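## Task

On the third shelf of the supply shelving (counting the bottom one as first), a cardboard box has a scrub sponge resting on it. Move the cardboard box into the cart's top tray. Success requires that the sponge ends on that same shelf without overhanging its front edge, that every other item on that shelf stays on it, and that the robot has neither toppled nor ended up leaning.

## Robot and tools

Robot: a Dexmate Vega. It has a wheeled base with two steerable front wheels and a passive rear caster, a torso of three links (thigh, shank, chest) that folds in a Z shape, two 7-joint arms each ending in a two-finger gripper, and a head. Cameras: head_camera, left_wrist_camera, right_wrist_camera. From above it is about 0.70 m long and 0.63 m wide, and its front edge sits 0.35 m ahead of the base origin. Loose objects may occasionally get nudged by an outside push.

Frames: the base frame has its origin on the floor at the point the base spins about, x forward, y left, z up, in metres. left_hand, right_hand and chest are printed in it. A hand point lies between the fingers, 0.033 m back from the closed tips; fingers point along its z, close along its y, and the camera side faces -x. The odometry frame is the base frame as it was when the scene began; base_odometry counts wheel turns only, so slip looks like travel.

move: one action plus an optional cameras list. An action holds base, joints, or both (optionally with speeds or min_time_s), or else target by itself. All parts start together.
- base: exactly one key, a relative offset from where the base is now. translate_m: metres, forward positive, -2 to 2. strafe_m: metres, left positive, -2 to 2 (heading may drift about 0.02 rad). rotate_rad: radians, counter-clockwise from above positive, -3.2 to 3.2. The front wheels first steer toward a new direction (up to about 1.1 s).
- joints: a single dictionary covering both arms, torso and head, one number per named joint, each an absolute target in radians. Torso: torso_hip_rad 0 to 1.57, torso_knee_rad 0 to 3.141, torso_waist_rad -1.57 to 1.57 (chest forward lean equals knee minus hip minus waist). Arms: shoulder_pitch, shoulder_yaw, upper_arm_roll, elbow, forearm_roll, wrist_pitch, wrist_yaw, gripper, prefixed left_ or right_. Mirror signs: left_shoulder_pitch_rad positive lowers the arm, right_shoulder_pitch_rad negative lowers it; left_wrist_pitch_rad positive tips the hand down, right negative. Shoulder yaw: left -0.423 to 1.523, right -1.523 to 0.423. Elbow -3.041 to 0.214 (0 straight, negative bends). Wrist pitch ±1.366. Wrist yaw left -1.348 to 1.087, right -1.087 to 1.348 (positive turns left on both). Gripper 0 (closed) to 0.785 per finger; pad gap at the hand point is roughly 0.24 times the angle minus 0.002 m. Head: head_pan_rad ±2.792, head_tilt_rad ±1.483, head_camera_tilt_rad -1.483 to 1.378 (positive looks down).
- target: moves one hand to an absolute pose in the base frame: side ("left"/"right"), x, y, z in metres (-3 to 3), pitch_deg (-30 to 95; 90 fingers down, 0 level), heading_deg (0 forward, counter-clockwise positive), optional roll_deg (default 0) and line_only. Headings and rolls run -360 to 360. It is checked against the robot body only, never the scene, and needs the robot still. Results are reached (within 10 mm and 2 degrees), short (resend the same target if it says part of a move), or refused with a reason. Unless a straight path passes the checks, the hand follows an arc that can swing the elbow wide.
- speeds: caps for this action only, translate_m/strafe_m 0.04 to 0.3 m/s, rotate_rad 0.1 to 0.6 rad/s. min_time_s: 0.1 to 8 s, the shortest duration for arm and head motions.
- cameras: list of names, or "all"; [] returns none. Unknown keys make a call invalid; out-of-range values get it refused.

Torso presets (hip, knee, waist): stand 0.469, 1.617, 1.048 (the start); stand_high 0.78, 1.57, 0.44; lean_20 0.52, 1.05, 0.18; lean_45 0.52, 1.05, -0.26; low_lean_45 0, 0, -0.79. Fold the arms before low_lean_45. Fold posture, arm joints in key order without gripper: left 1, 0.5, -0.6, -2.5, 0, -0.9, 0; right -1, -0.5, 0.6, -2.5, 0, 0.9, 0.

wait: seconds 0 to 10, no new command; returns state and images. zoom_image: camera plus region [x0, y0, x1, y1] in pixels from the top-left, at most 504 by 504, taken from that camera's latest image. read_manual: licence texts only. finished_scene: scene number 1 to 3; ends the scene for good and reports the outcome. Scene 1 is practice and may be skipped.

Result lines: move is done or the worst status. base_status, joint_status, left_hand_status, right_hand_status: done; off_target (stopped away from target, may still push); contact_stop (an arm motor strained near full torque for about 0.6 s; the whole arm or torso group halts and forgets its targets; contact_stop_at_<key> marks the companions); time_out (took too long, holds in place); not_followed or joint command not followed / pose unreachable (a self-collision check withheld it, often with a cause line); limit_stop_at_motor_heat; unfinished. on_its_own lists unrequested motion. turned_by_wheels and turned_by_imu are turns since the last result; an IMU turn above 0.03 rad after a straight or sideways drive suggests the base bumped something. A time_out on a drive means it was blocked. base_tilt gives forward/right lean in degrees. Torques list arm joints in order, including gravity. MOTOR HOT warns before an over-temperature stop.

If a move or wait is refused or stopped, the remaining move, wait and finished_scene calls in that reply are skipped.

Avoid: tipping the robot (nothing prevents it, and it cannot recover); the arms striking or squeezing each other, including a gripper closing on the other hand's fingers; driving into furniture, since the base keeps pushing; loads over about 4 kg or pressing that causes torque faults (the arm freezes 10 s); holding arms stretched or pushing unreachable poses, which heats motors; head tilt that lets the head strike the chest while panning; dropping, throwing or releasing moving objects, and slamming. After any stop, back the arm away first. The robot keeps executing its last command while the next reply is being prepared.

Each tool is called in YAML: its name, and indented under it one key for each argument.

## Session

move:

Scene clock: 0.00 s.
Joint torques (N m): no reading
base_odometry: x=+0.000 y=+0.000 heading=+0.000
turned_by_wheels: +0.000
turned_by_imu: +0.000
base_tilt: forward=+0.1 right=+0.3
base_status: not commanded
joint_positions: torso_hip_rad=+0.469 torso_knee_rad=+1.617 torso_waist_rad=+1.048 left_shoulder_pitch_rad=+2.208 left_shoulder_yaw_rad=+0.002 left_upper_arm_roll_rad=+0.004 left_elbow_rad=-1.093 left_forearm_roll_rad=+0.009 left_wrist_pitch_rad=-0.495 left_wrist_yaw_rad=+0.018 left_gripper_rad=+0.005 right_shoulder_pitch_rad=-2.195 right_shoulder_yaw_rad=+0.020 right_upper_arm_roll_rad=-0.015 right_elbow_rad=-1.081 right_forearm_roll_rad=+0.002 right_wrist_pitch_rad=+0.504 right_wrist_yaw_rad=-0.019 right_gripper_rad=+0.005 head_pan_rad=+0.000 head_tilt_rad=+0.000 head_camera_tilt_rad=+0.000
joint_status: not commanded
chest: x=-0.0111 y=+0.0000 z=+1.4155 quat_wxyz=(+0.999, +0.000, +0.050, +0.000) (m; base frame)
left_hand: x=+0.1875 y=+0.2317 z=+0.6007 quat_wxyz=(+0.413, +0.002, +0.911, +0.006) pitch_deg=+41.2 heading_deg=+0.7 roll_deg=+1.0 back=up (m; base frame)
right_hand: x=+0.1939 y=-0.2174 z=+0.6016 quat_wxyz=(+0.417, +0.011, +0.909, +0.002) pitch_deg=+40.7 heading_deg=-0.4 roll_deg=+1.0 back=up (m; base frame)
pictures: head_camera, left_wrist_camera, right_wrist_camera

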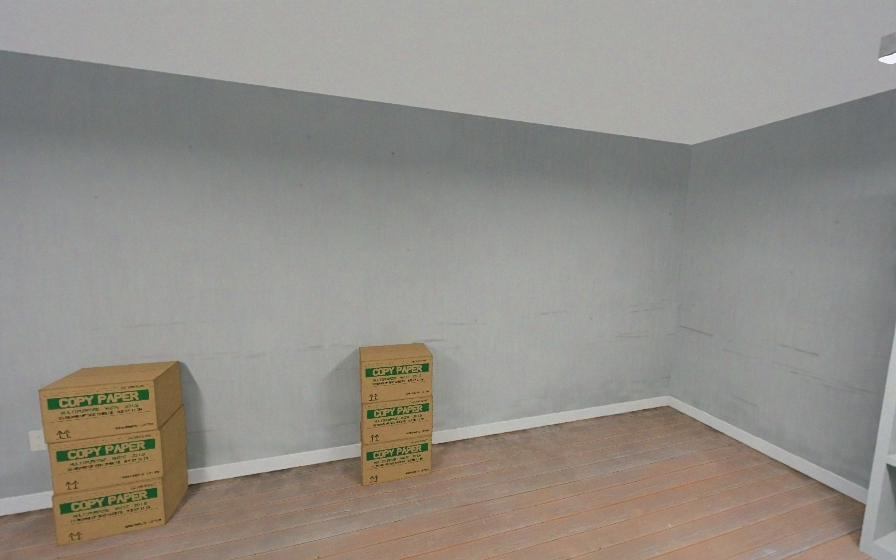

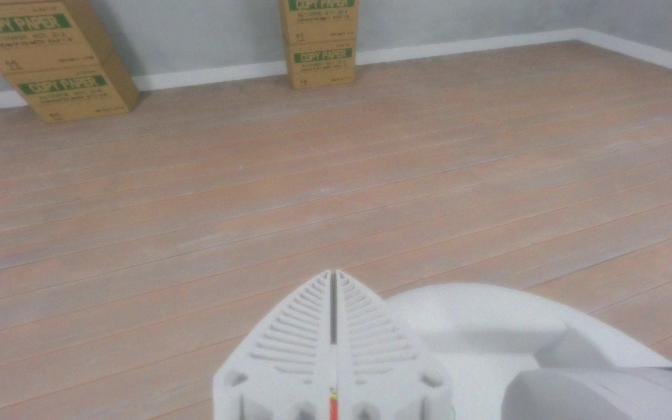

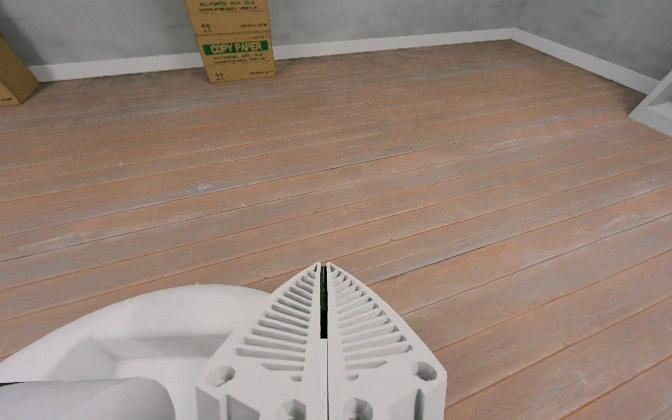

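move:
  joints: {"head_pan_rad":-1.2,"head_camera_tilt_rad":0.3}
  cameras: ["head_camera"]

move:
  joints: {"head_pan_rad":-2.4}
  cameras: ["head_camera"]

move:
  joints: {"head_pan_rad":1.6}
  cameras: ["head_camera"]

Scene clock: 1.77 s.
Joint torques (N m): left_arm=[7.77 -0.65 1.09 -3.89 -0.08 -2.64 0.08] | right_arm=[-4.97 0.1 0.89 -4.99 -0.11 2.73 0.08]
move: done
base_odometry: x=+0.000 y=+0.000 heading=+0.000
turned_by_wheels: +0.000
turned_by_imu: +0.000
base_tilt: forward=+0.1 right=+0.3
base_status: not commanded
joint_positions: torso_hip_rad=+0.469 torso_knee_rad=+1.617 torso_waist_rad=+1.048 left_shoulder_pitch_rad=+2.208 left_shoulder_yaw_rad=+0.002 left_upper_arm_roll_rad=+0.004 left_elbow_rad=-1.093 left_forearm_roll_rad=+0.009 left_wrist_pitch_rad=-0.495 left_wrist_yaw_rad=+0.018 left_gripper_rad=+0.005 right_shoulder_pitch_rad=-2.195 right_shoulder_yaw_rad=+0.020 right_upper_arm_roll_rad=-0.015 right_elbow_rad=-1.081 right_forearm_roll_rad=+0.002 right_wrist_pitch_rad=+0.504 right_wrist_yaw_rad=-0.019 right_gripper_rad=+0.005 head_pan_rad=-1.199 head_tilt_rad=+0.000 head_camera_tilt_rad=+0.299
joint_status: all done
chest: x=-0.0111 y=+0.0000 z=+1.4155 quat_wxyz=(+0.999, +0.000, +0.050, +0.000) (m; base frame)
left_hand: x=+0.1875 y=+0.2317 z=+0.6007 quat_wxyz=(+0.413, +0.002, +0.911, +0.006) pitch_deg=+41.2 heading_deg=+0.7 roll_deg=+1.0 back=up (m; base frame)
right_hand: x=+0.1939 y=-0.2174 z=+0.6016 quat_wxyz=(+0.417, +0.011, +0.909, +0.002) pitch_deg=+40.7 heading_deg=-0.4 roll_deg=+1.0 back=up (m; base frame)
pictures: head_camera
camera_calibration:
head_camera: T_world_to_cam=[[-0.921515, -0.372274, 0.110557, -0.20748], [-0.219184, 0.263578, -0.939407, 1.42228], [0.320576, -0.88991, -0.324488, 0.467664], [0, 0, 0, 1]] pos_world=[-0.0293762, -0.0359422, 1.51079]

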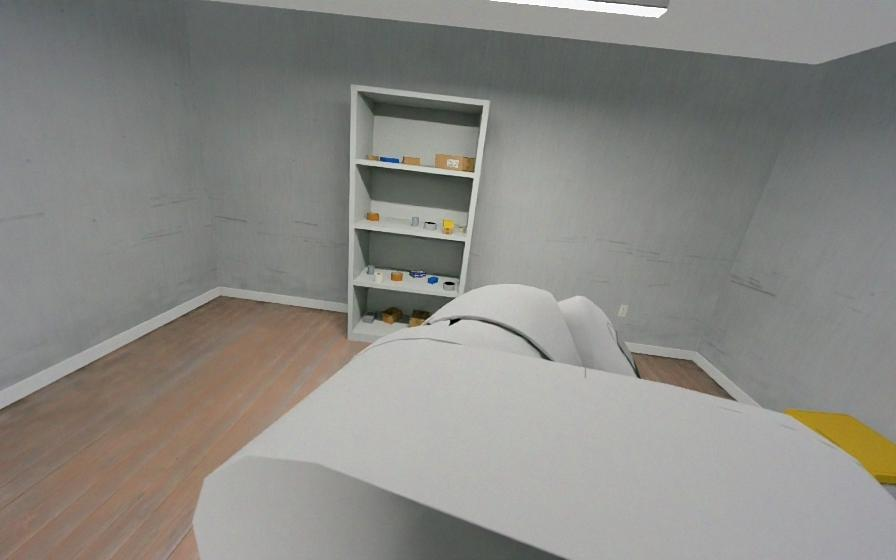

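Scene clock: 3.23 s.
Joint torques (N m): left_arm=[7.29 0.27 1.42 -3.25 -0.04 -3.2 0.1] | right_arm=[-5.85 -0.11 -0.08 -3.55 -0.07 3.33 0.06]
move: done
base_odometry: x=+0.000 y=+0.000 heading=+0.000
turned_by_wheels: +0.000
turned_by_imu: +0.000
base_tilt: forward=+0.1 right=+0.3
base_status: not commanded
joint_positions: torso_hip_rad=+0.469 torso_knee_rad=+1.617 torso_waist_rad=+1.048 left_shoulder_pitch_rad=+2.208 left_shoulder_yaw_rad=+0.002 left_upper_arm_roll_rad=+0.004 left_elbow_rad=-1.093 left_forearm_roll_rad=+0.009 left_wrist_pitch_rad=-0.495 left_wrist_yaw_rad=+0.018 left_gripper_rad=+0.005 right_shoulder_pitch_rad=-2.195 right_shoulder_yaw_rad=+0.020 right_upper_arm_roll_rad=-0.015 right_elbow_rad=-1.081 right_forearm_roll_rad=+0.002 right_wrist_pitch_rad=+0.504 right_wrist_yaw_rad=-0.019 right_gripper_rad=+0.005 head_pan_rad=-2.399 head_tilt_rad=+0.000 head_camera_tilt_rad=+0.299
joint_status: all done
chest: x=-0.0111 y=+0.0000 z=+1.4155 quat_wxyz=(+0.999, +0.000, +0.050, +0.000) (m; base frame)
left_hand: x=+0.1875 y=+0.2317 z=+0.6007 quat_wxyz=(+0.413, +0.002, +0.911, +0.006) pitch_deg=+41.2 heading_deg=+0.7 roll_deg=+1.0 back=up (m; base frame)
right_hand: x=+0.1939 y=-0.2174 z=+0.6016 quat_wxyz=(+0.417, +0.011, +0.909, +0.002) pitch_deg=+40.7 heading_deg=-0.4 roll_deg=+1.0 back=up (m; base frame)
pictures: head_camera
camera_calibration:
head_camera: T_world_to_cam=[[-0.678014, 0.729994, 0.0860529, -0.152099], [0.104093, 0.211247, -0.971874, 1.49571], [-0.727641, -0.649987, -0.219216, 0.229523], [0, 0, 0, 1]] pos_world=[-0.0918078, -0.0557462, 1.51704]

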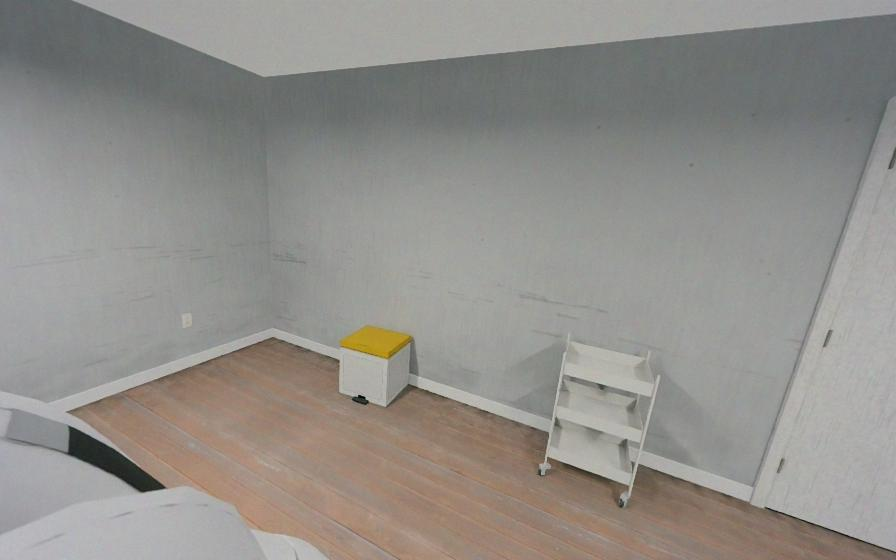

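Scene clock: 6.57 s.
Joint torques (N m): left_arm=[7.97 -0.13 1.12 -4.25 -0.05 -2.54 -0.09] | right_arm=[-5.15 0.12 0.36 -3.94 0.32 2.12 -0.17]
move: done
base_odometry: x=+0.000 y=+0.000 heading=+0.000
turned_by_wheels: +0.000
turned_by_imu: +0.001
base_tilt: forward=+0.2 right=+0.3
base_status: not commanded
joint_positions: torso_hip_rad=+0.469 torso_knee_rad=+1.617 torso_waist_rad=+1.048 left_shoulder_pitch_rad=+2.208 left_shoulder_yaw_rad=+0.002 left_upper_arm_roll_rad=+0.004 left_elbow_rad=-1.093 left_forearm_roll_rad=+0.009 left_wrist_pitch_rad=-0.495 left_wrist_yaw_rad=+0.018 left_gripper_rad=+0.005 right_shoulder_pitch_rad=-2.195 right_shoulder_yaw_rad=+0.020 right_upper_arm_roll_rad=-0.015 right_elbow_rad=-1.081 right_forearm_roll_rad=+0.002 right_wrist_pitch_rad=+0.504 right_wrist_yaw_rad=-0.019 right_gripper_rad=+0.005 head_pan_rad=+1.599 head_tilt_rad=+0.000 head_camera_tilt_rad=+0.299
joint_status: all done
chest: x=-0.0111 y=+0.0000 z=+1.4155 quat_wxyz=(+0.999, +0.000, +0.050, +0.000) (m; base frame)
left_hand: x=+0.1875 y=+0.2317 z=+0.6007 quat_wxyz=(+0.413, +0.002, +0.911, +0.006) pitch_deg=+41.2 heading_deg=+0.7 roll_deg=+1.0 back=up (m; base frame)
right_hand: x=+0.1939 y=-0.2174 z=+0.6016 quat_wxyz=(+0.417, +0.011, +0.909, +0.002) pitch_deg=+40.7 heading_deg=-0.4 roll_deg=+1.0 back=up (m; base frame)
pictures: head_camera
camera_calibration:
head_camera: T_world_to_cam=[[0.995882, 0.0385377, -0.0820646, 0.228195], [-0.0674445, -0.290001, -0.954647, 1.45669], [-0.0605887, 0.95625, -0.286207, 0.381031], [0, 0, 0, 1]] pos_world=[-0.105923, 0.0492862, 1.51841]

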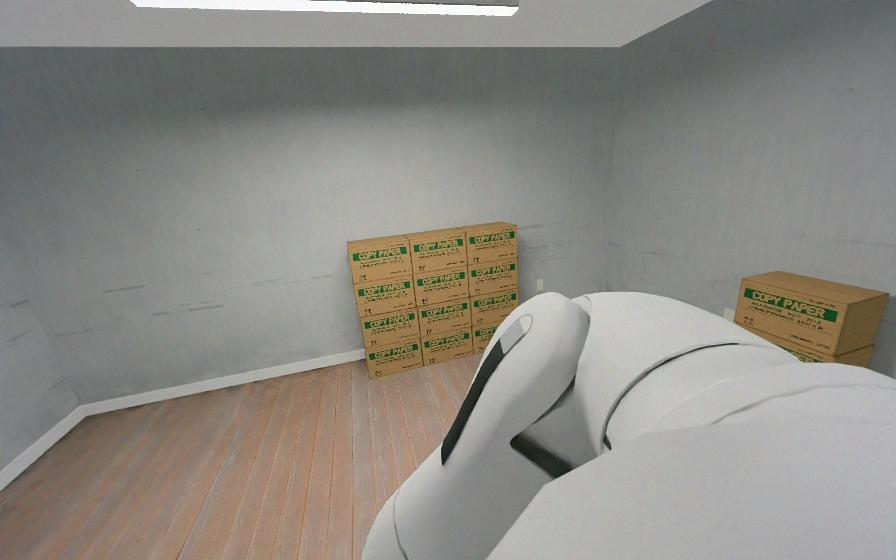

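move:
  joints: {"head_pan_rad":-1.2,"head_camera_tilt_rad":0.3}
  cameras: ["head_camera"]

zoom_image:
  camera: "head_camera"
  region: [340, 180, 500, 260]

Scene clock: 9.93 s.
Joint torques (N m): left_arm=[8.22 0.3 1.22 -3.72 -0.05 -3.55 0.22] | right_arm=[-4.47 0.4 0.07 -4.12 -0.2 2.18 0]
move: done
base_odometry: x=+0.000 y=+0.000 heading=+0.000
turned_by_wheels: +0.000
turned_by_imu: +0.001
base_tilt: forward=+0.1 right=+0.4
base_status: not commanded
joint_positions: torso_hip_rad=+0.469 torso_knee_rad=+1.617 torso_waist_rad=+1.048 left_shoulder_pitch_rad=+2.208 left_shoulder_yaw_rad=+0.002 left_upper_arm_roll_rad=+0.004 left_elbow_rad=-1.093 left_forearm_roll_rad=+0.009 left_wrist_pitch_rad=-0.495 left_wrist_yaw_rad=+0.018 left_gripper_rad=+0.005 right_shoulder_pitch_rad=-2.195 right_shoulder_yaw_rad=+0.020 right_upper_arm_roll_rad=-0.015 right_elbow_rad=-1.081 right_forearm_roll_rad=+0.002 right_wrist_pitch_rad=+0.504 right_wrist_yaw_rad=-0.019 right_gripper_rad=+0.005 head_pan_rad=-1.199 head_tilt_rad=+0.000 head_camera_tilt_rad=+0.299
joint_status: all done
chest: x=-0.0111 y=+0.0000 z=+1.4155 quat_wxyz=(+0.999, +0.000, +0.050, +0.000) (m; base frame)
left_hand: x=+0.1875 y=+0.2317 z=+0.6007 quat_wxyz=(+0.413, +0.002, +0.911, +0.006) pitch_deg=+41.2 heading_deg=+0.7 roll_deg=+1.0 back=up (m; base frame)
right_hand: x=+0.1939 y=-0.2174 z=+0.6016 quat_wxyz=(+0.417, +0.011, +0.909, +0.002) pitch_deg=+40.7 heading_deg=-0.4 roll_deg=+1.0 back=up (m; base frame)
pictures: head_camera
camera_calibration:
head_camera: T_world_to_cam=[[-0.921515, -0.372274, 0.110557, -0.20748], [-0.219184, 0.263578, -0.939407, 1.42228], [0.320576, -0.88991, -0.324488, 0.467664], [0, 0, 0, 1]] pos_world=[-0.0293762, -0.0359422, 1.51079]

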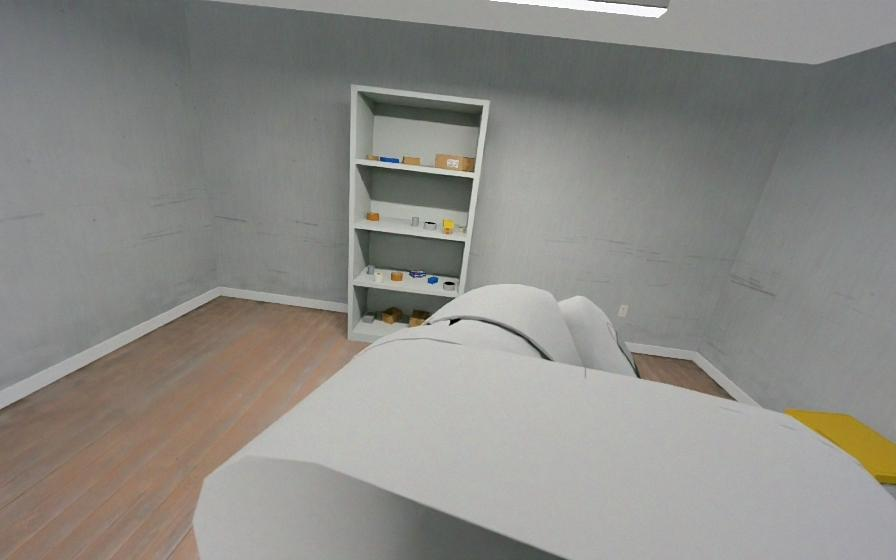

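Scaled by 3.150 from the camera's 896x560 image, which has a finer 960x600 frame.

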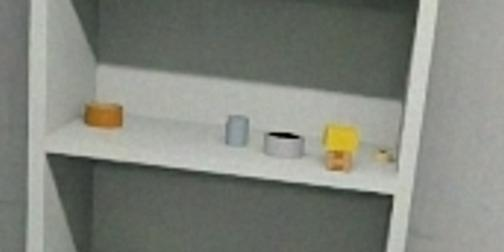

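move:
  base: {"rotate_rad":-1.078}
  joints: {"head_pan_rad":0,"head_camera_tilt_rad":0.4}
  cameras: ["head_camera"]

move:
  base: {"translate_m":1.5}
  cameras: ["head_camera"]

move:
  base: {"rotate_rad":-0.253}
  cameras: ["head_camera"]

Scene clock: 14.80 s.
Joint torques (N m): left_arm=[7.9 1 1.11 -4.81 -0.11 -3.41 0.05] | right_arm=[-4.63 0.34 -0.22 -4.25 -0.22 2.74 0.14]
move: done
base_odometry: x=+0.000 y=+0.000 heading=-1.077
turned_by_wheels: -1.077
turned_by_imu: -1.047
base_tilt: forward=+0.2 right=+0.3
base_status: done
joint_positions: torso_hip_rad=+0.469 torso_knee_rad=+1.617 torso_waist_rad=+1.048 left_shoulder_pitch_rad=+2.208 left_shoulder_yaw_rad=+0.002 left_upper_arm_roll_rad=+0.004 left_elbow_rad=-1.093 left_forearm_roll_rad=+0.009 left_wrist_pitch_rad=-0.495 left_wrist_yaw_rad=+0.018 left_gripper_rad=+0.005 right_shoulder_pitch_rad=-2.195 right_shoulder_yaw_rad=+0.020 right_upper_arm_roll_rad=-0.015 right_elbow_rad=-1.081 right_forearm_roll_rad=+0.002 right_wrist_pitch_rad=+0.504 right_wrist_yaw_rad=-0.019 right_gripper_rad=+0.005 head_pan_rad=-0.001 head_tilt_rad=+0.000 head_camera_tilt_rad=+0.399
joint_status: all done
chest: x=-0.0111 y=+0.0000 z=+1.4155 quat_wxyz=(+0.999, +0.000, +0.050, +0.000) (m; base frame)
left_hand: x=+0.1875 y=+0.2317 z=+0.6007 quat_wxyz=(+0.413, +0.002, +0.911, +0.006) pitch_deg=+41.2 heading_deg=+0.7 roll_deg=+1.0 back=up (m; base frame)
right_hand: x=+0.1939 y=-0.2174 z=+0.6016 quat_wxyz=(+0.417, +0.011, +0.909, +0.002) pitch_deg=+40.7 heading_deg=-0.4 roll_deg=+1.0 back=up (m; base frame)
pictures: head_camera
camera_calibration:
head_camera: T_world_to_cam=[[0.0126833, -0.999798, 0.0155893, 0.0064347], [-0.475016, -0.0197435, -0.879756, 1.31384], [0.879886, 0.00375304, -0.47517, 0.734852], [0, 0, 0, 1]] pos_world=[-0.0225717, 0.0296153, 1.50494]

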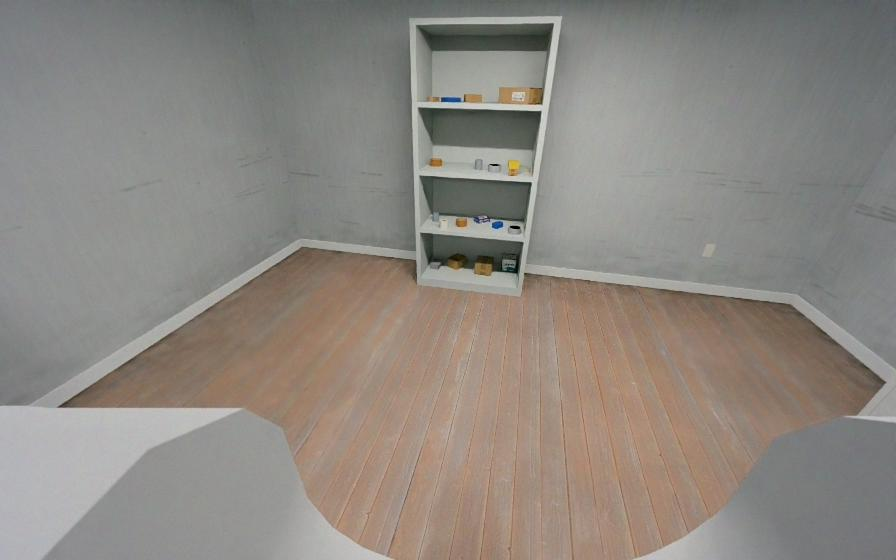

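Scene clock: 21.63 s.
Joint torques (N m): left_arm=[6.67 0.66 1.14 -4.17 -0.02 -3.39 0.05] | right_arm=[-5.39 0.14 1.11 -3.95 -0.08 2.5 -0.11]
move: done
base_odometry: x=+0.707 y=-1.323 heading=-1.078
turned_by_wheels: -0.001
turned_by_imu: -0.007
base_tilt: forward=+0.2 right=+0.4
base_status: done
joint_positions: torso_hip_rad=+0.469 torso_knee_rad=+1.617 torso_waist_rad=+1.048 left_shoulder_pitch_rad=+2.208 left_shoulder_yaw_rad=+0.002 left_upper_arm_roll_rad=+0.004 left_elbow_rad=-1.093 left_forearm_roll_rad=+0.009 left_wrist_pitch_rad=-0.495 left_wrist_yaw_rad=+0.018 left_gripper_rad=+0.005 right_shoulder_pitch_rad=-2.195 right_shoulder_yaw_rad=+0.020 right_upper_arm_roll_rad=-0.015 right_elbow_rad=-1.081 right_forearm_roll_rad=+0.002 right_wrist_pitch_rad=+0.504 right_wrist_yaw_rad=-0.019 right_gripper_rad=+0.005 head_pan_rad=-0.001 head_tilt_rad=+0.000 head_camera_tilt_rad=+0.399
joint_status: not commanded
chest: x=-0.0111 y=+0.0000 z=+1.4155 quat_wxyz=(+0.999, +0.000, +0.050, +0.000) (m; base frame)
left_hand: x=+0.1875 y=+0.2317 z=+0.6007 quat_wxyz=(+0.413, +0.002, +0.911, +0.006) pitch_deg=+41.2 heading_deg=+0.7 roll_deg=+1.0 back=up (m; base frame)
right_hand: x=+0.1939 y=-0.2174 z=+0.6016 quat_wxyz=(+0.417, +0.011, +0.909, +0.002) pitch_deg=+40.7 heading_deg=-0.4 roll_deg=+1.0 back=up (m; base frame)
pictures: head_camera
camera_calibration:
head_camera: T_world_to_cam=[[0.0127727, -0.999798, 0.0155397, 0.00651315], [-0.475134, -0.0197429, -0.879692, 1.31365], [0.879821, 0.00385259, -0.47529, 0.73498], [0, 0, 0, 1]] pos_world=[-0.0225726, 0.0296156, 1.50484]

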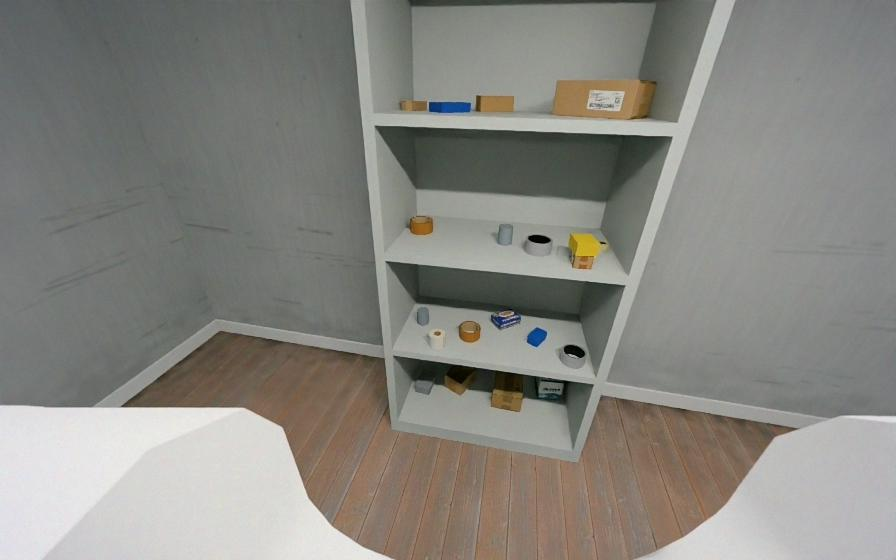

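Scene clock: 23.93 s.
Joint torques (N m): left_arm=[6.86 0.07 0.99 -3.93 0.05 -2.95 0.12] | right_arm=[-4.92 -0.85 0.84 -4.63 -0.03 2.94 -0.04]
move: done
base_odometry: x=+0.707 y=-1.323 heading=-1.331
turned_by_wheels: -0.253
turned_by_imu: -0.246
base_tilt: forward=+0.1 right=+0.3
base_status: done
joint_positions: torso_hip_rad=+0.469 torso_knee_rad=+1.617 torso_waist_rad=+1.048 left_shoulder_pitch_rad=+2.208 left_shoulder_yaw_rad=+0.002 left_upper_arm_roll_rad=+0.004 left_elbow_rad=-1.093 left_forearm_roll_rad=+0.009 left_wrist_pitch_rad=-0.495 left_wrist_yaw_rad=+0.018 left_gripper_rad=+0.005 right_shoulder_pitch_rad=-2.195 right_shoulder_yaw_rad=+0.020 right_upper_arm_roll_rad=-0.015 right_elbow_rad=-1.081 right_forearm_roll_rad=+0.002 right_wrist_pitch_rad=+0.504 right_wrist_yaw_rad=-0.019 right_gripper_rad=+0.005 head_pan_rad=-0.001 head_tilt_rad=+0.000 head_camera_tilt_rad=+0.399
joint_status: not commanded
chest: x=-0.0111 y=+0.0000 z=+1.4155 quat_wxyz=(+0.999, +0.000, +0.050, +0.000) (m; base frame)
left_hand: x=+0.1875 y=+0.2317 z=+0.6007 quat_wxyz=(+0.413, +0.002, +0.911, +0.006) pitch_deg=+41.2 heading_deg=+0.7 roll_deg=+1.1 back=up (m; base frame)
right_hand: x=+0.1939 y=-0.2174 z=+0.6016 quat_wxyz=(+0.417, +0.011, +0.909, +0.002) pitch_deg=+40.7 heading_deg=-0.4 roll_deg=+1.0 back=up (m; base frame)
pictures: head_camera
camera_calibration:
head_camera: T_world_to_cam=[[0.0128212, -0.999796, 0.0156271, 0.00638242], [-0.475134, -0.0198429, -0.87969, 1.31365], [0.87982, 0.00385373, -0.475291, 0.734982], [0, 0, 0, 1]] pos_world=[-0.0225727, 0.0296154, 1.50484]

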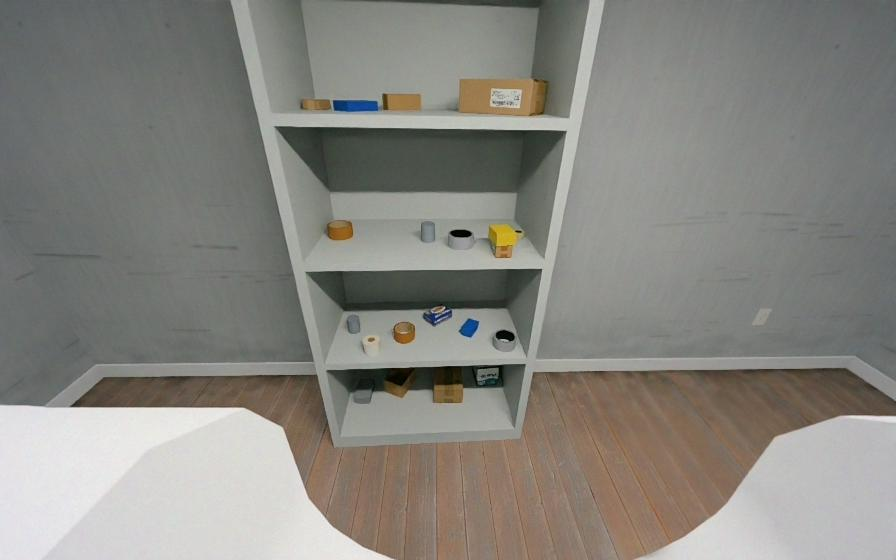

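zoom_image:
  camera: "head_camera"
  region: [400, 200, 560, 290]

Scaled by 3.150 from the camera's 896x560 image, which has a finer 960x600 frame.

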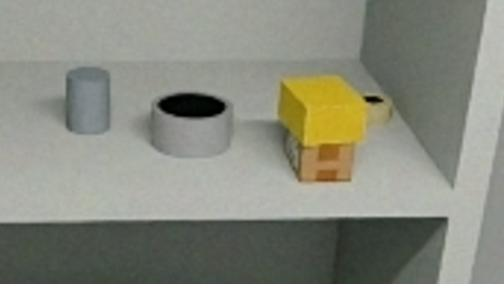

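move:
  target: {"side":"right","x":0.45,"y":-0.18,"z":1.1,"pitch_deg":30,"heading_deg":0}
  cameras: ["head_camera"]

Scene clock: 26.00 s.
Joint torques (N m): left_arm=[7.49 0.85 0.96 -4.2 0.02 -2.79 0.1] | right_arm=[-4.07 0.87 0.68 -4.26 -0.06 2.87 -0.06]
move: refused
base_odometry: x=+0.707 y=-1.323 heading=-1.331
turned_by_wheels: +0.000
turned_by_imu: +0.001
base_tilt: forward=+0.1 right=+0.3
base_status: not commanded
joint_positions: torso_hip_rad=+0.469 torso_knee_rad=+1.617 torso_waist_rad=+1.048 left_shoulder_pitch_rad=+2.208 left_shoulder_yaw_rad=+0.002 left_upper_arm_roll_rad=+0.004 left_elbow_rad=-1.093 left_forearm_roll_rad=+0.009 left_wrist_pitch_rad=-0.495 left_wrist_yaw_rad=+0.018 left_gripper_rad=+0.005 right_shoulder_pitch_rad=-2.195 right_shoulder_yaw_rad=+0.020 right_upper_arm_roll_rad=-0.015 right_elbow_rad=-1.081 right_forearm_roll_rad=+0.002 right_wrist_pitch_rad=+0.504 right_wrist_yaw_rad=-0.019 right_gripper_rad=+0.005 head_pan_rad=-0.001 head_tilt_rad=+0.000 head_camera_tilt_rad=+0.399
joint_status: not commanded
chest: x=-0.0111 y=+0.0000 z=+1.4155 quat_wxyz=(+0.999, +0.000, +0.050, +0.000) (m; base frame)
left_hand: x=+0.1875 y=+0.2317 z=+0.6007 quat_wxyz=(+0.413, +0.002, +0.911, +0.006) pitch_deg=+41.2 heading_deg=+0.7 roll_deg=+1.1 back=up (m; base frame)
right_hand: x=+0.1939 y=-0.2174 z=+0.6016 quat_wxyz=(+0.417, +0.011, +0.909, +0.002) pitch_deg=+40.7 heading_deg=-0.4 roll_deg=+1.0 back=up (m; base frame)
right_hand_status: refused: the best posture that gets there brings the right upper arm within 0.7 cm of the right forearm (limit 2.6). Nothing moved.
pictures: head_camera
camera_calibration:
head_camera: T_world_to_cam=[[0.0128212, -0.999796, 0.0156271, 0.00638242], [-0.475134, -0.0198429, -0.87969, 1.31365], [0.87982, 0.00385373, -0.475291, 0.734982], [0, 0, 0, 1]] pos_world=[-0.0225727, 0.0296154, 1.50484]

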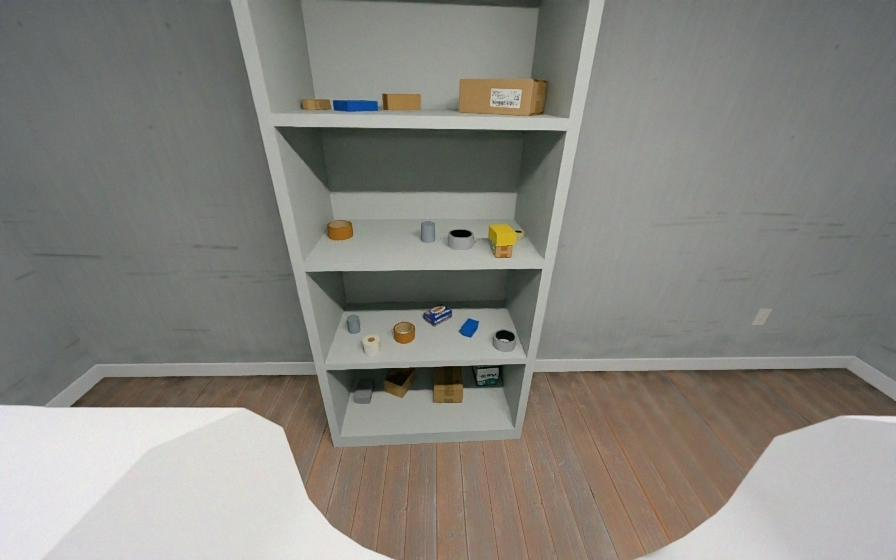

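move:
  target: {"side":"right","x":0.62,"y":-0.2,"z":1.1,"pitch_deg":30,"heading_deg":0}
  cameras: ["head_camera"]

Scene clock: 32.77 s.
Joint torques (N m): left_arm=[7.14 0.37 1.19 -3.79 -0.01 -2.62 0.09] | right_arm=[19.25 -4.72 3.25 -8.89 -0.31 2.07 -0.18]
move: done
base_odometry: x=+0.707 y=-1.323 heading=-1.331
turned_by_wheels: +0.000
turned_by_imu: +0.002
base_tilt: forward=+0.1 right=+0.3
base_status: not commanded
joint_positions: torso_hip_rad=+0.469 torso_knee_rad=+1.617 torso_waist_rad=+1.048 left_shoulder_pitch_rad=+2.208 left_shoulder_yaw_rad=+0.002 left_upper_arm_roll_rad=+0.004 left_elbow_rad=-1.093 left_forearm_roll_rad=+0.009 left_wrist_pitch_rad=-0.495 left_wrist_yaw_rad=+0.018 left_gripper_rad=+0.005 right_shoulder_pitch_rad=-1.321 right_shoulder_yaw_rad=-0.630 right_upper_arm_roll_rad=-0.196 right_elbow_rad=-2.312 right_forearm_roll_rad=+1.384 right_wrist_pitch_rad=-0.941 right_wrist_yaw_rad=-1.083 right_gripper_rad=+0.005 head_pan_rad=-0.001 head_tilt_rad=+0.000 head_camera_tilt_rad=+0.399
joint_status: not commanded
chest: x=-0.0111 y=+0.0000 z=+1.4155 quat_wxyz=(+0.999, +0.000, +0.050, +0.000) (m; base frame)
left_hand: x=+0.1875 y=+0.2317 z=+0.6007 quat_wxyz=(+0.413, +0.002, +0.911, +0.006) pitch_deg=+41.2 heading_deg=+0.7 roll_deg=+1.1 back=up (m; base frame)
right_hand: x=+0.6206 y=-0.2012 z=+1.0975 quat_wxyz=(+0.499, +0.003, +0.867, +0.001) pitch_deg=+30.1 heading_deg=-0.1 roll_deg=+0.3 back=up (m; base frame)
right_hand_status: reached (checked arc [a long move; over the whole arc the hand travels 0.82 m to end 0.66 m from its start, up to 0.22 m off the straight line; right_wrist_pitch_rad turns most, 1.45 rad; on the way or at its end the hand turns up to 27 deg from its attitude at the start], planned for 4.9 s): 3 mm and 0.4 deg off.
pictures: head_camera
camera_calibration:
head_camera: T_world_to_cam=[[0.0128212, -0.999796, 0.0156271, 0.00638242], [-0.475134, -0.0198429, -0.87969, 1.31365], [0.87982, 0.00385373, -0.475291, 0.734982], [0, 0, 0, 1]] pos_world=[-0.0225727, 0.0296154, 1.50484]

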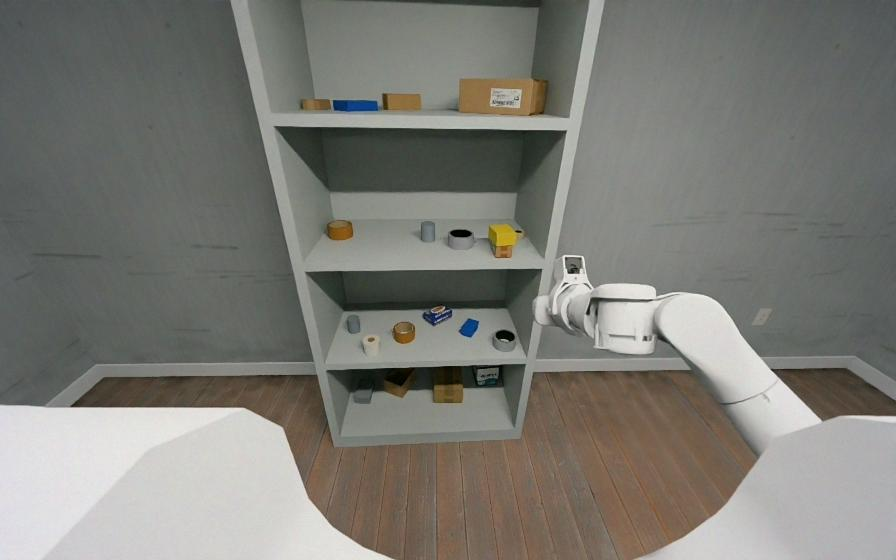

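move:
  target: {"side":"right","x":0.77,"y":-0.22,"z":1.1,"pitch_deg":30,"heading_deg":0}
  cameras: ["head_camera","right_wrist_camera"]

Scene clock: 37.27 s.
Joint torques (N m): left_arm=[7.85 0.47 1.45 -4.73 -0.1 -3.02 0.08] | right_arm=[26.32 -0.42 5.07 -5.98 -0.73 2.42 0.47]
move: done
base_odometry: x=+0.707 y=-1.323 heading=-1.331
turned_by_wheels: +0.000
turned_by_imu: +0.001
base_tilt: forward=+0.2 right=+0.3
base_status: not commanded
joint_positions: torso_hip_rad=+0.469 torso_knee_rad=+1.617 torso_waist_rad=+1.048 left_shoulder_pitch_rad=+2.208 left_shoulder_yaw_rad=+0.002 left_upper_arm_roll_rad=+0.004 left_elbow_rad=-1.093 left_forearm_roll_rad=+0.009 left_wrist_pitch_rad=-0.495 left_wrist_yaw_rad=+0.018 left_gripper_rad=+0.005 right_shoulder_pitch_rad=-0.909 right_shoulder_yaw_rad=-0.576 right_upper_arm_roll_rad=-0.406 right_elbow_rad=-1.761 right_forearm_roll_rad=+1.167 right_wrist_pitch_rad=-0.885 right_wrist_yaw_rad=-0.743 right_gripper_rad=+0.005 head_pan_rad=-0.001 head_tilt_rad=+0.000 head_camera_tilt_rad=+0.399
joint_status: not commanded
chest: x=-0.0111 y=+0.0000 z=+1.4155 quat_wxyz=(+0.999, +0.000, +0.050, +0.000) (m; base frame)
left_hand: x=+0.1875 y=+0.2317 z=+0.6007 quat_wxyz=(+0.413, +0.002, +0.911, +0.006) pitch_deg=+41.2 heading_deg=+0.7 roll_deg=+1.1 back=up (m; base frame)
right_hand: x=+0.7685 y=-0.2198 z=+1.0994 quat_wxyz=(+0.500, +0.000, +0.866, +0.000) pitch_deg=+30.0 heading_deg=+0.0 roll_deg=+0.0 back=up (m; base frame)
right_hand_status: reached (straight line, planned for 2.1 s): 2 mm and 0.0 deg off.
pictures: head_camera, right_wrist_camera
camera_calibration:
head_camera: T_world_to_cam=[[0.0128212, -0.999796, 0.0156271, 0.00638242], [-0.475134, -0.0198429, -0.87969, 1.31365], [0.87982, 0.00385373, -0.475291, 0.734982], [0, 0, 0, 1]] pos_world=[-0.0225727, 0.0296154, 1.50484]
right_wrist_camera: T_world_to_cam=[[-0.0349817, -0.998645, 0.0385406, -0.242917], [-0.62717, -0.00808847, -0.77884, 1.38799], [0.778097, -0.0514167, -0.626037, 0.23397], [0, 0, 0, 1]] pos_world=[0.679954, -0.219331, 1.23686]

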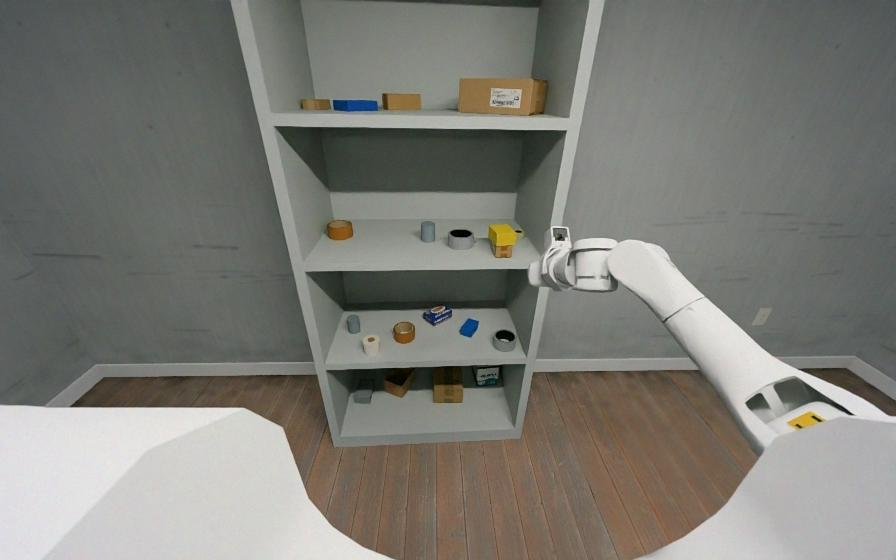

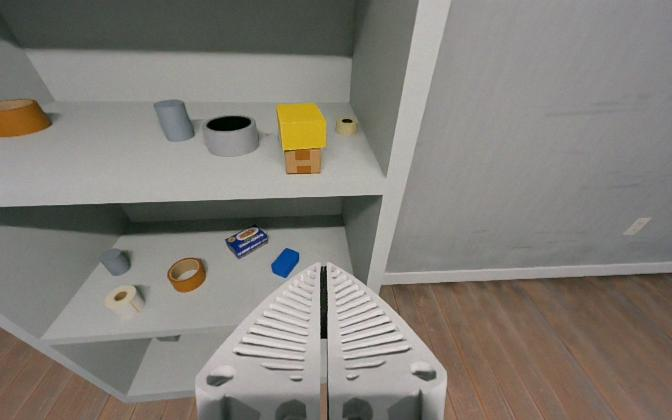

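zoom_image:
  camera: "right_wrist_camera"
  region: [190, 80, 370, 200]

Scaled by 2.800 from the camera's 672x420 image, which has a finer 960x600 frame.

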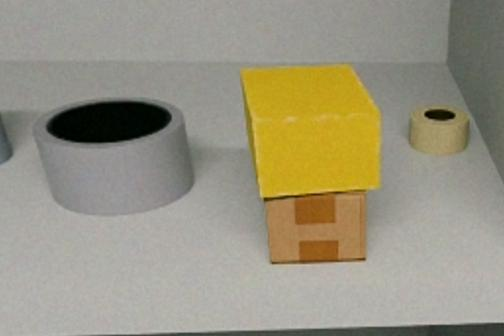

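move:
  target: {"side":"right","x":0.74,"y":-0.177,"z":1.036,"pitch_deg":25,"heading_deg":11}
  cameras: []

move:
  base: {"translate_m":0.28}
  joints: {"right_gripper_rad":0.52}
  cameras: ["head_camera","right_wrist_camera"]

Scene clock: 42.27 s.
Joint torques (N m): left_arm=[7.75 0.69 1.27 -3.68 0.02 -2.88 0.11] | right_arm=[9.58 -2.37 5 -11.2 -0.56 3.3 0.33]
move: done
base_odometry: x=+0.707 y=-1.323 heading=-1.331
turned_by_wheels: +0.000
turned_by_imu: +0.001
base_tilt: forward=+0.1 right=+0.3
base_status: not commanded
joint_positions: torso_hip_rad=+0.469 torso_knee_rad=+1.617 torso_waist_rad=+1.048 left_shoulder_pitch_rad=+2.208 left_shoulder_yaw_rad=+0.002 left_upper_arm_roll_rad=+0.004 left_elbow_rad=-1.093 left_forearm_roll_rad=+0.009 left_wrist_pitch_rad=-0.495 left_wrist_yaw_rad=+0.018 left_gripper_rad=+0.005 right_shoulder_pitch_rad=-1.098 right_shoulder_yaw_rad=-0.703 right_upper_arm_roll_rad=-0.499 right_elbow_rad=-1.802 right_forearm_roll_rad=+0.977 right_wrist_pitch_rad=-0.602 right_wrist_yaw_rad=-0.422 right_gripper_rad=+0.005 head_pan_rad=-0.001 head_tilt_rad=+0.000 head_camera_tilt_rad=+0.399
joint_status: not commanded
chest: x=-0.0111 y=+0.0000 z=+1.4155 quat_wxyz=(+0.999, +0.000, +0.050, +0.000) (m; base frame)
left_hand: x=+0.1875 y=+0.2317 z=+0.6007 quat_wxyz=(+0.413, +0.002, +0.911, +0.006) pitch_deg=+41.2 heading_deg=+0.7 roll_deg=+1.1 back=up (m; base frame)
right_hand: x=+0.7407 y=-0.1781 z=+1.0367 quat_wxyz=(+0.534, -0.079, +0.840, +0.050) pitch_deg=+25.1 heading_deg=+10.8 roll_deg=+0.0 back=up (m; base frame)
right_hand_status: reached (straight line, planned for 1.4 s): 2 mm and 0.3 deg off.
pictures: none
No camera images: "cameras" was empty.

Scene clock: 45.13 s.
Joint torques (N m): left_arm=[7.52 0.1 1.4 -3.97 0.01 -2.28 0.08] | right_arm=[11.14 -3 5.83 -10.67 -0.67 4.05 0.17]
move: done
base_odometry: x=+0.773 y=-1.595 heading=-1.332
turned_by_wheels: -0.001
turned_by_imu: -0.002
base_tilt: forward=+0.1 right=+0.3
base_status: done
joint_positions: torso_hip_rad=+0.469 torso_knee_rad=+1.617 torso_waist_rad=+1.048 left_shoulder_pitch_rad=+2.208 left_shoulder_yaw_rad=+0.002 left_upper_arm_roll_rad=+0.004 left_elbow_rad=-1.093 left_forearm_roll_rad=+0.009 left_wrist_pitch_rad=-0.495 left_wrist_yaw_rad=+0.018 left_gripper_rad=+0.005 right_shoulder_pitch_rad=-1.101 right_shoulder_yaw_rad=-0.705 right_upper_arm_roll_rad=-0.500 right_elbow_rad=-1.802 right_forearm_roll_rad=+0.974 right_wrist_pitch_rad=-0.597 right_wrist_yaw_rad=-0.416 right_gripper_rad=+0.520 head_pan_rad=-0.001 head_tilt_rad=+0.000 head_camera_tilt_rad=+0.399
joint_status: all done
chest: x=-0.0109 y=+0.0000 z=+1.4155 quat_wxyz=(+0.999, +0.000, +0.050, +0.000) (m; base frame)
left_hand: x=+0.1875 y=+0.2317 z=+0.6007 quat_wxyz=(+0.413, +0.002, +0.911, +0.006) pitch_deg=+41.2 heading_deg=+0.7 roll_deg=+1.1 back=up (m; base frame)
right_hand: x=+0.7401 y=-0.1772 z=+1.0356 quat_wxyz=(+0.534, -0.081, +0.840, +0.051) pitch_deg=+25.0 heading_deg=+11.0 roll_deg=+0.0 back=up (m; base frame)
pictures: head_camera, right_wrist_camera
camera_calibration:
head_camera: T_world_to_cam=[[0.0128248, -0.999796, 0.0156241, 0.00638453], [-0.47533, -0.0198427, -0.879584, 1.31358], [0.879714, 0.00385384, -0.475488, 0.7351], [0, 0, 0, 1]] pos_world=[-0.0223736, 0.0296154, 1.50484]
right_wrist_camera: T_world_to_cam=[[0.152718, -0.98763, 0.0355484, -0.332722], [-0.545172, -0.114193, -0.83051, 1.29476], [0.824296, 0.107454, -0.555868, 0.139623], [0, 0, 0, 1]] pos_world=[0.64159, -0.195757, 1.16475]

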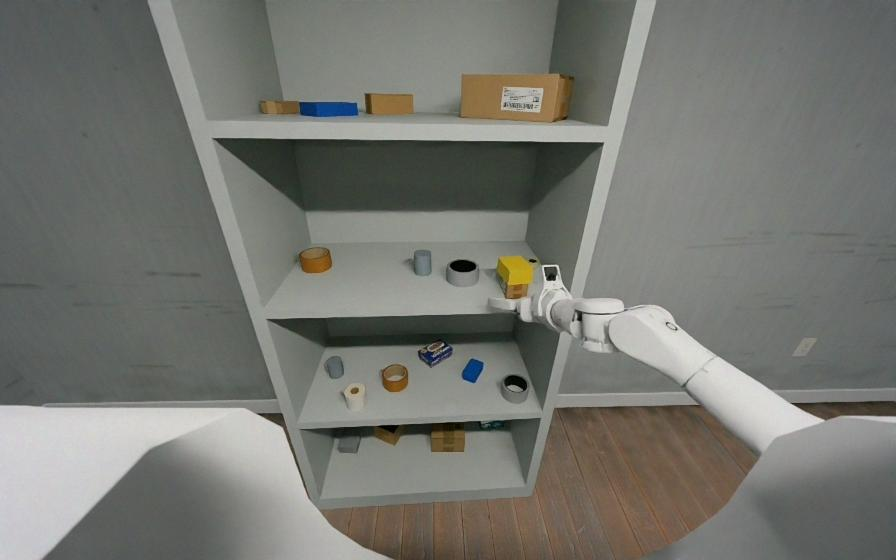

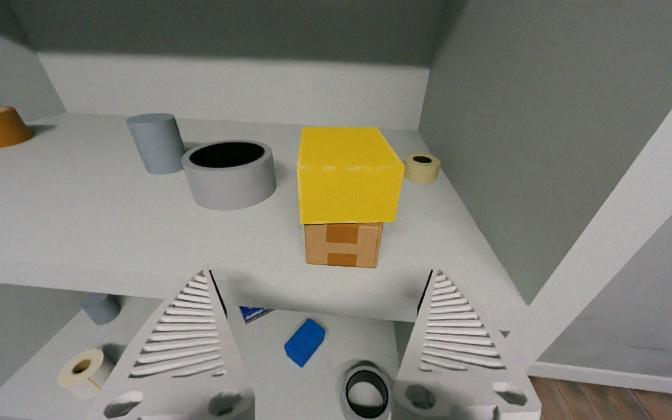

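move:
  base: {"translate_m":0.12}
  speeds: {"translate_m":0.12}
  cameras: ["head_camera","right_wrist_camera"]

zoom_image:
  camera: "head_camera"
  region: [440, 250, 640, 370]

Scene clock: 48.27 s.
Joint torques (N m): left_arm=[7.17 -0.08 0.94 -3.56 -0.13 -2.31 -0.06] | right_arm=[11.47 -3.44 4.52 -10.58 -0.55 3.18 0.04]
move: done
base_odometry: x=+0.802 y=-1.712 heading=-1.332
turned_by_wheels: -0.001
turned_by_imu: -0.001
base_tilt: forward=+0.1 right=+0.3
base_status: done
joint_positions: torso_hip_rad=+0.469 torso_knee_rad=+1.617 torso_waist_rad=+1.048 left_shoulder_pitch_rad=+2.208 left_shoulder_yaw_rad=+0.002 left_upper_arm_roll_rad=+0.004 left_elbow_rad=-1.093 left_forearm_roll_rad=+0.009 left_wrist_pitch_rad=-0.495 left_wrist_yaw_rad=+0.018 left_gripper_rad=+0.005 right_shoulder_pitch_rad=-1.101 right_shoulder_yaw_rad=-0.705 right_upper_arm_roll_rad=-0.500 right_elbow_rad=-1.802 right_forearm_roll_rad=+0.974 right_wrist_pitch_rad=-0.597 right_wrist_yaw_rad=-0.416 right_gripper_rad=+0.520 head_pan_rad=-0.001 head_tilt_rad=+0.000 head_camera_tilt_rad=+0.399
joint_status: not commanded
chest: x=-0.0109 y=+0.0000 z=+1.4155 quat_wxyz=(+0.999, +0.000, +0.050, +0.000) (m; base frame)
left_hand: x=+0.1875 y=+0.2317 z=+0.6007 quat_wxyz=(+0.413, +0.002, +0.911, +0.006) pitch_deg=+41.2 heading_deg=+0.7 roll_deg=+1.1 back=up (m; base frame)
right_hand: x=+0.7400 y=-0.1772 z=+1.0356 quat_wxyz=(+0.534, -0.081, +0.840, +0.051) pitch_deg=+25.0 heading_deg=+11.0 roll_deg=+0.0 back=up (m; base frame)
pictures: head_camera, right_wrist_camera
camera_calibration:
head_camera: T_world_to_cam=[[0.0128248, -0.999796, 0.0156241, 0.00638453], [-0.47533, -0.0198427, -0.879584, 1.31358], [0.879714, 0.00385384, -0.475488, 0.7351], [0, 0, 0, 1]] pos_world=[-0.0223736, 0.0296154, 1.50484]
right_wrist_camera: T_world_to_cam=[[0.1528, -0.987619, 0.0354947, -0.332695], [-0.545163, -0.114194, -0.830516, 1.29471], [0.824288, 0.107553, -0.555862, 0.139723], [0, 0, 0, 1]] pos_world=[0.64149, -0.195757, 1.16475]

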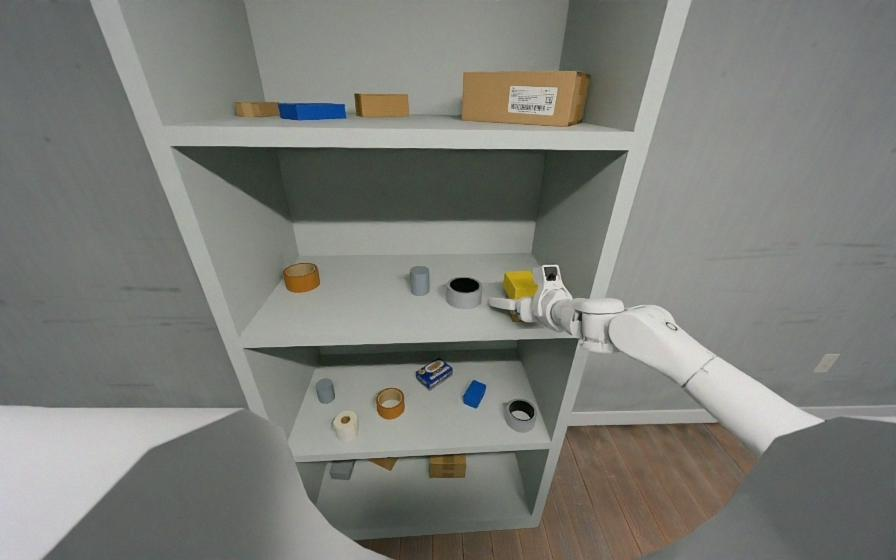

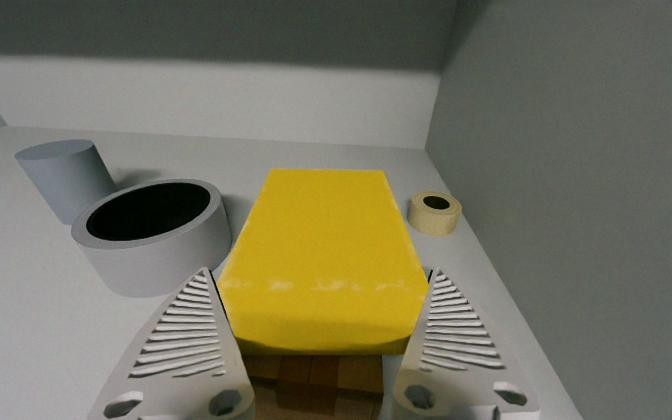

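Scaled by 2.520 from the camera's 896x560 image, which has a finer 960x600 frame.

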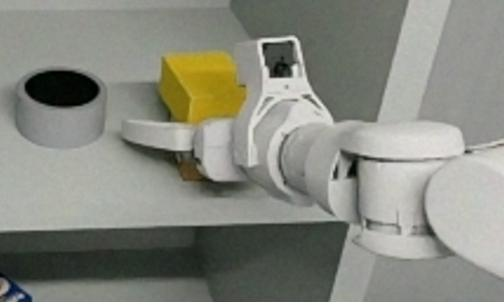

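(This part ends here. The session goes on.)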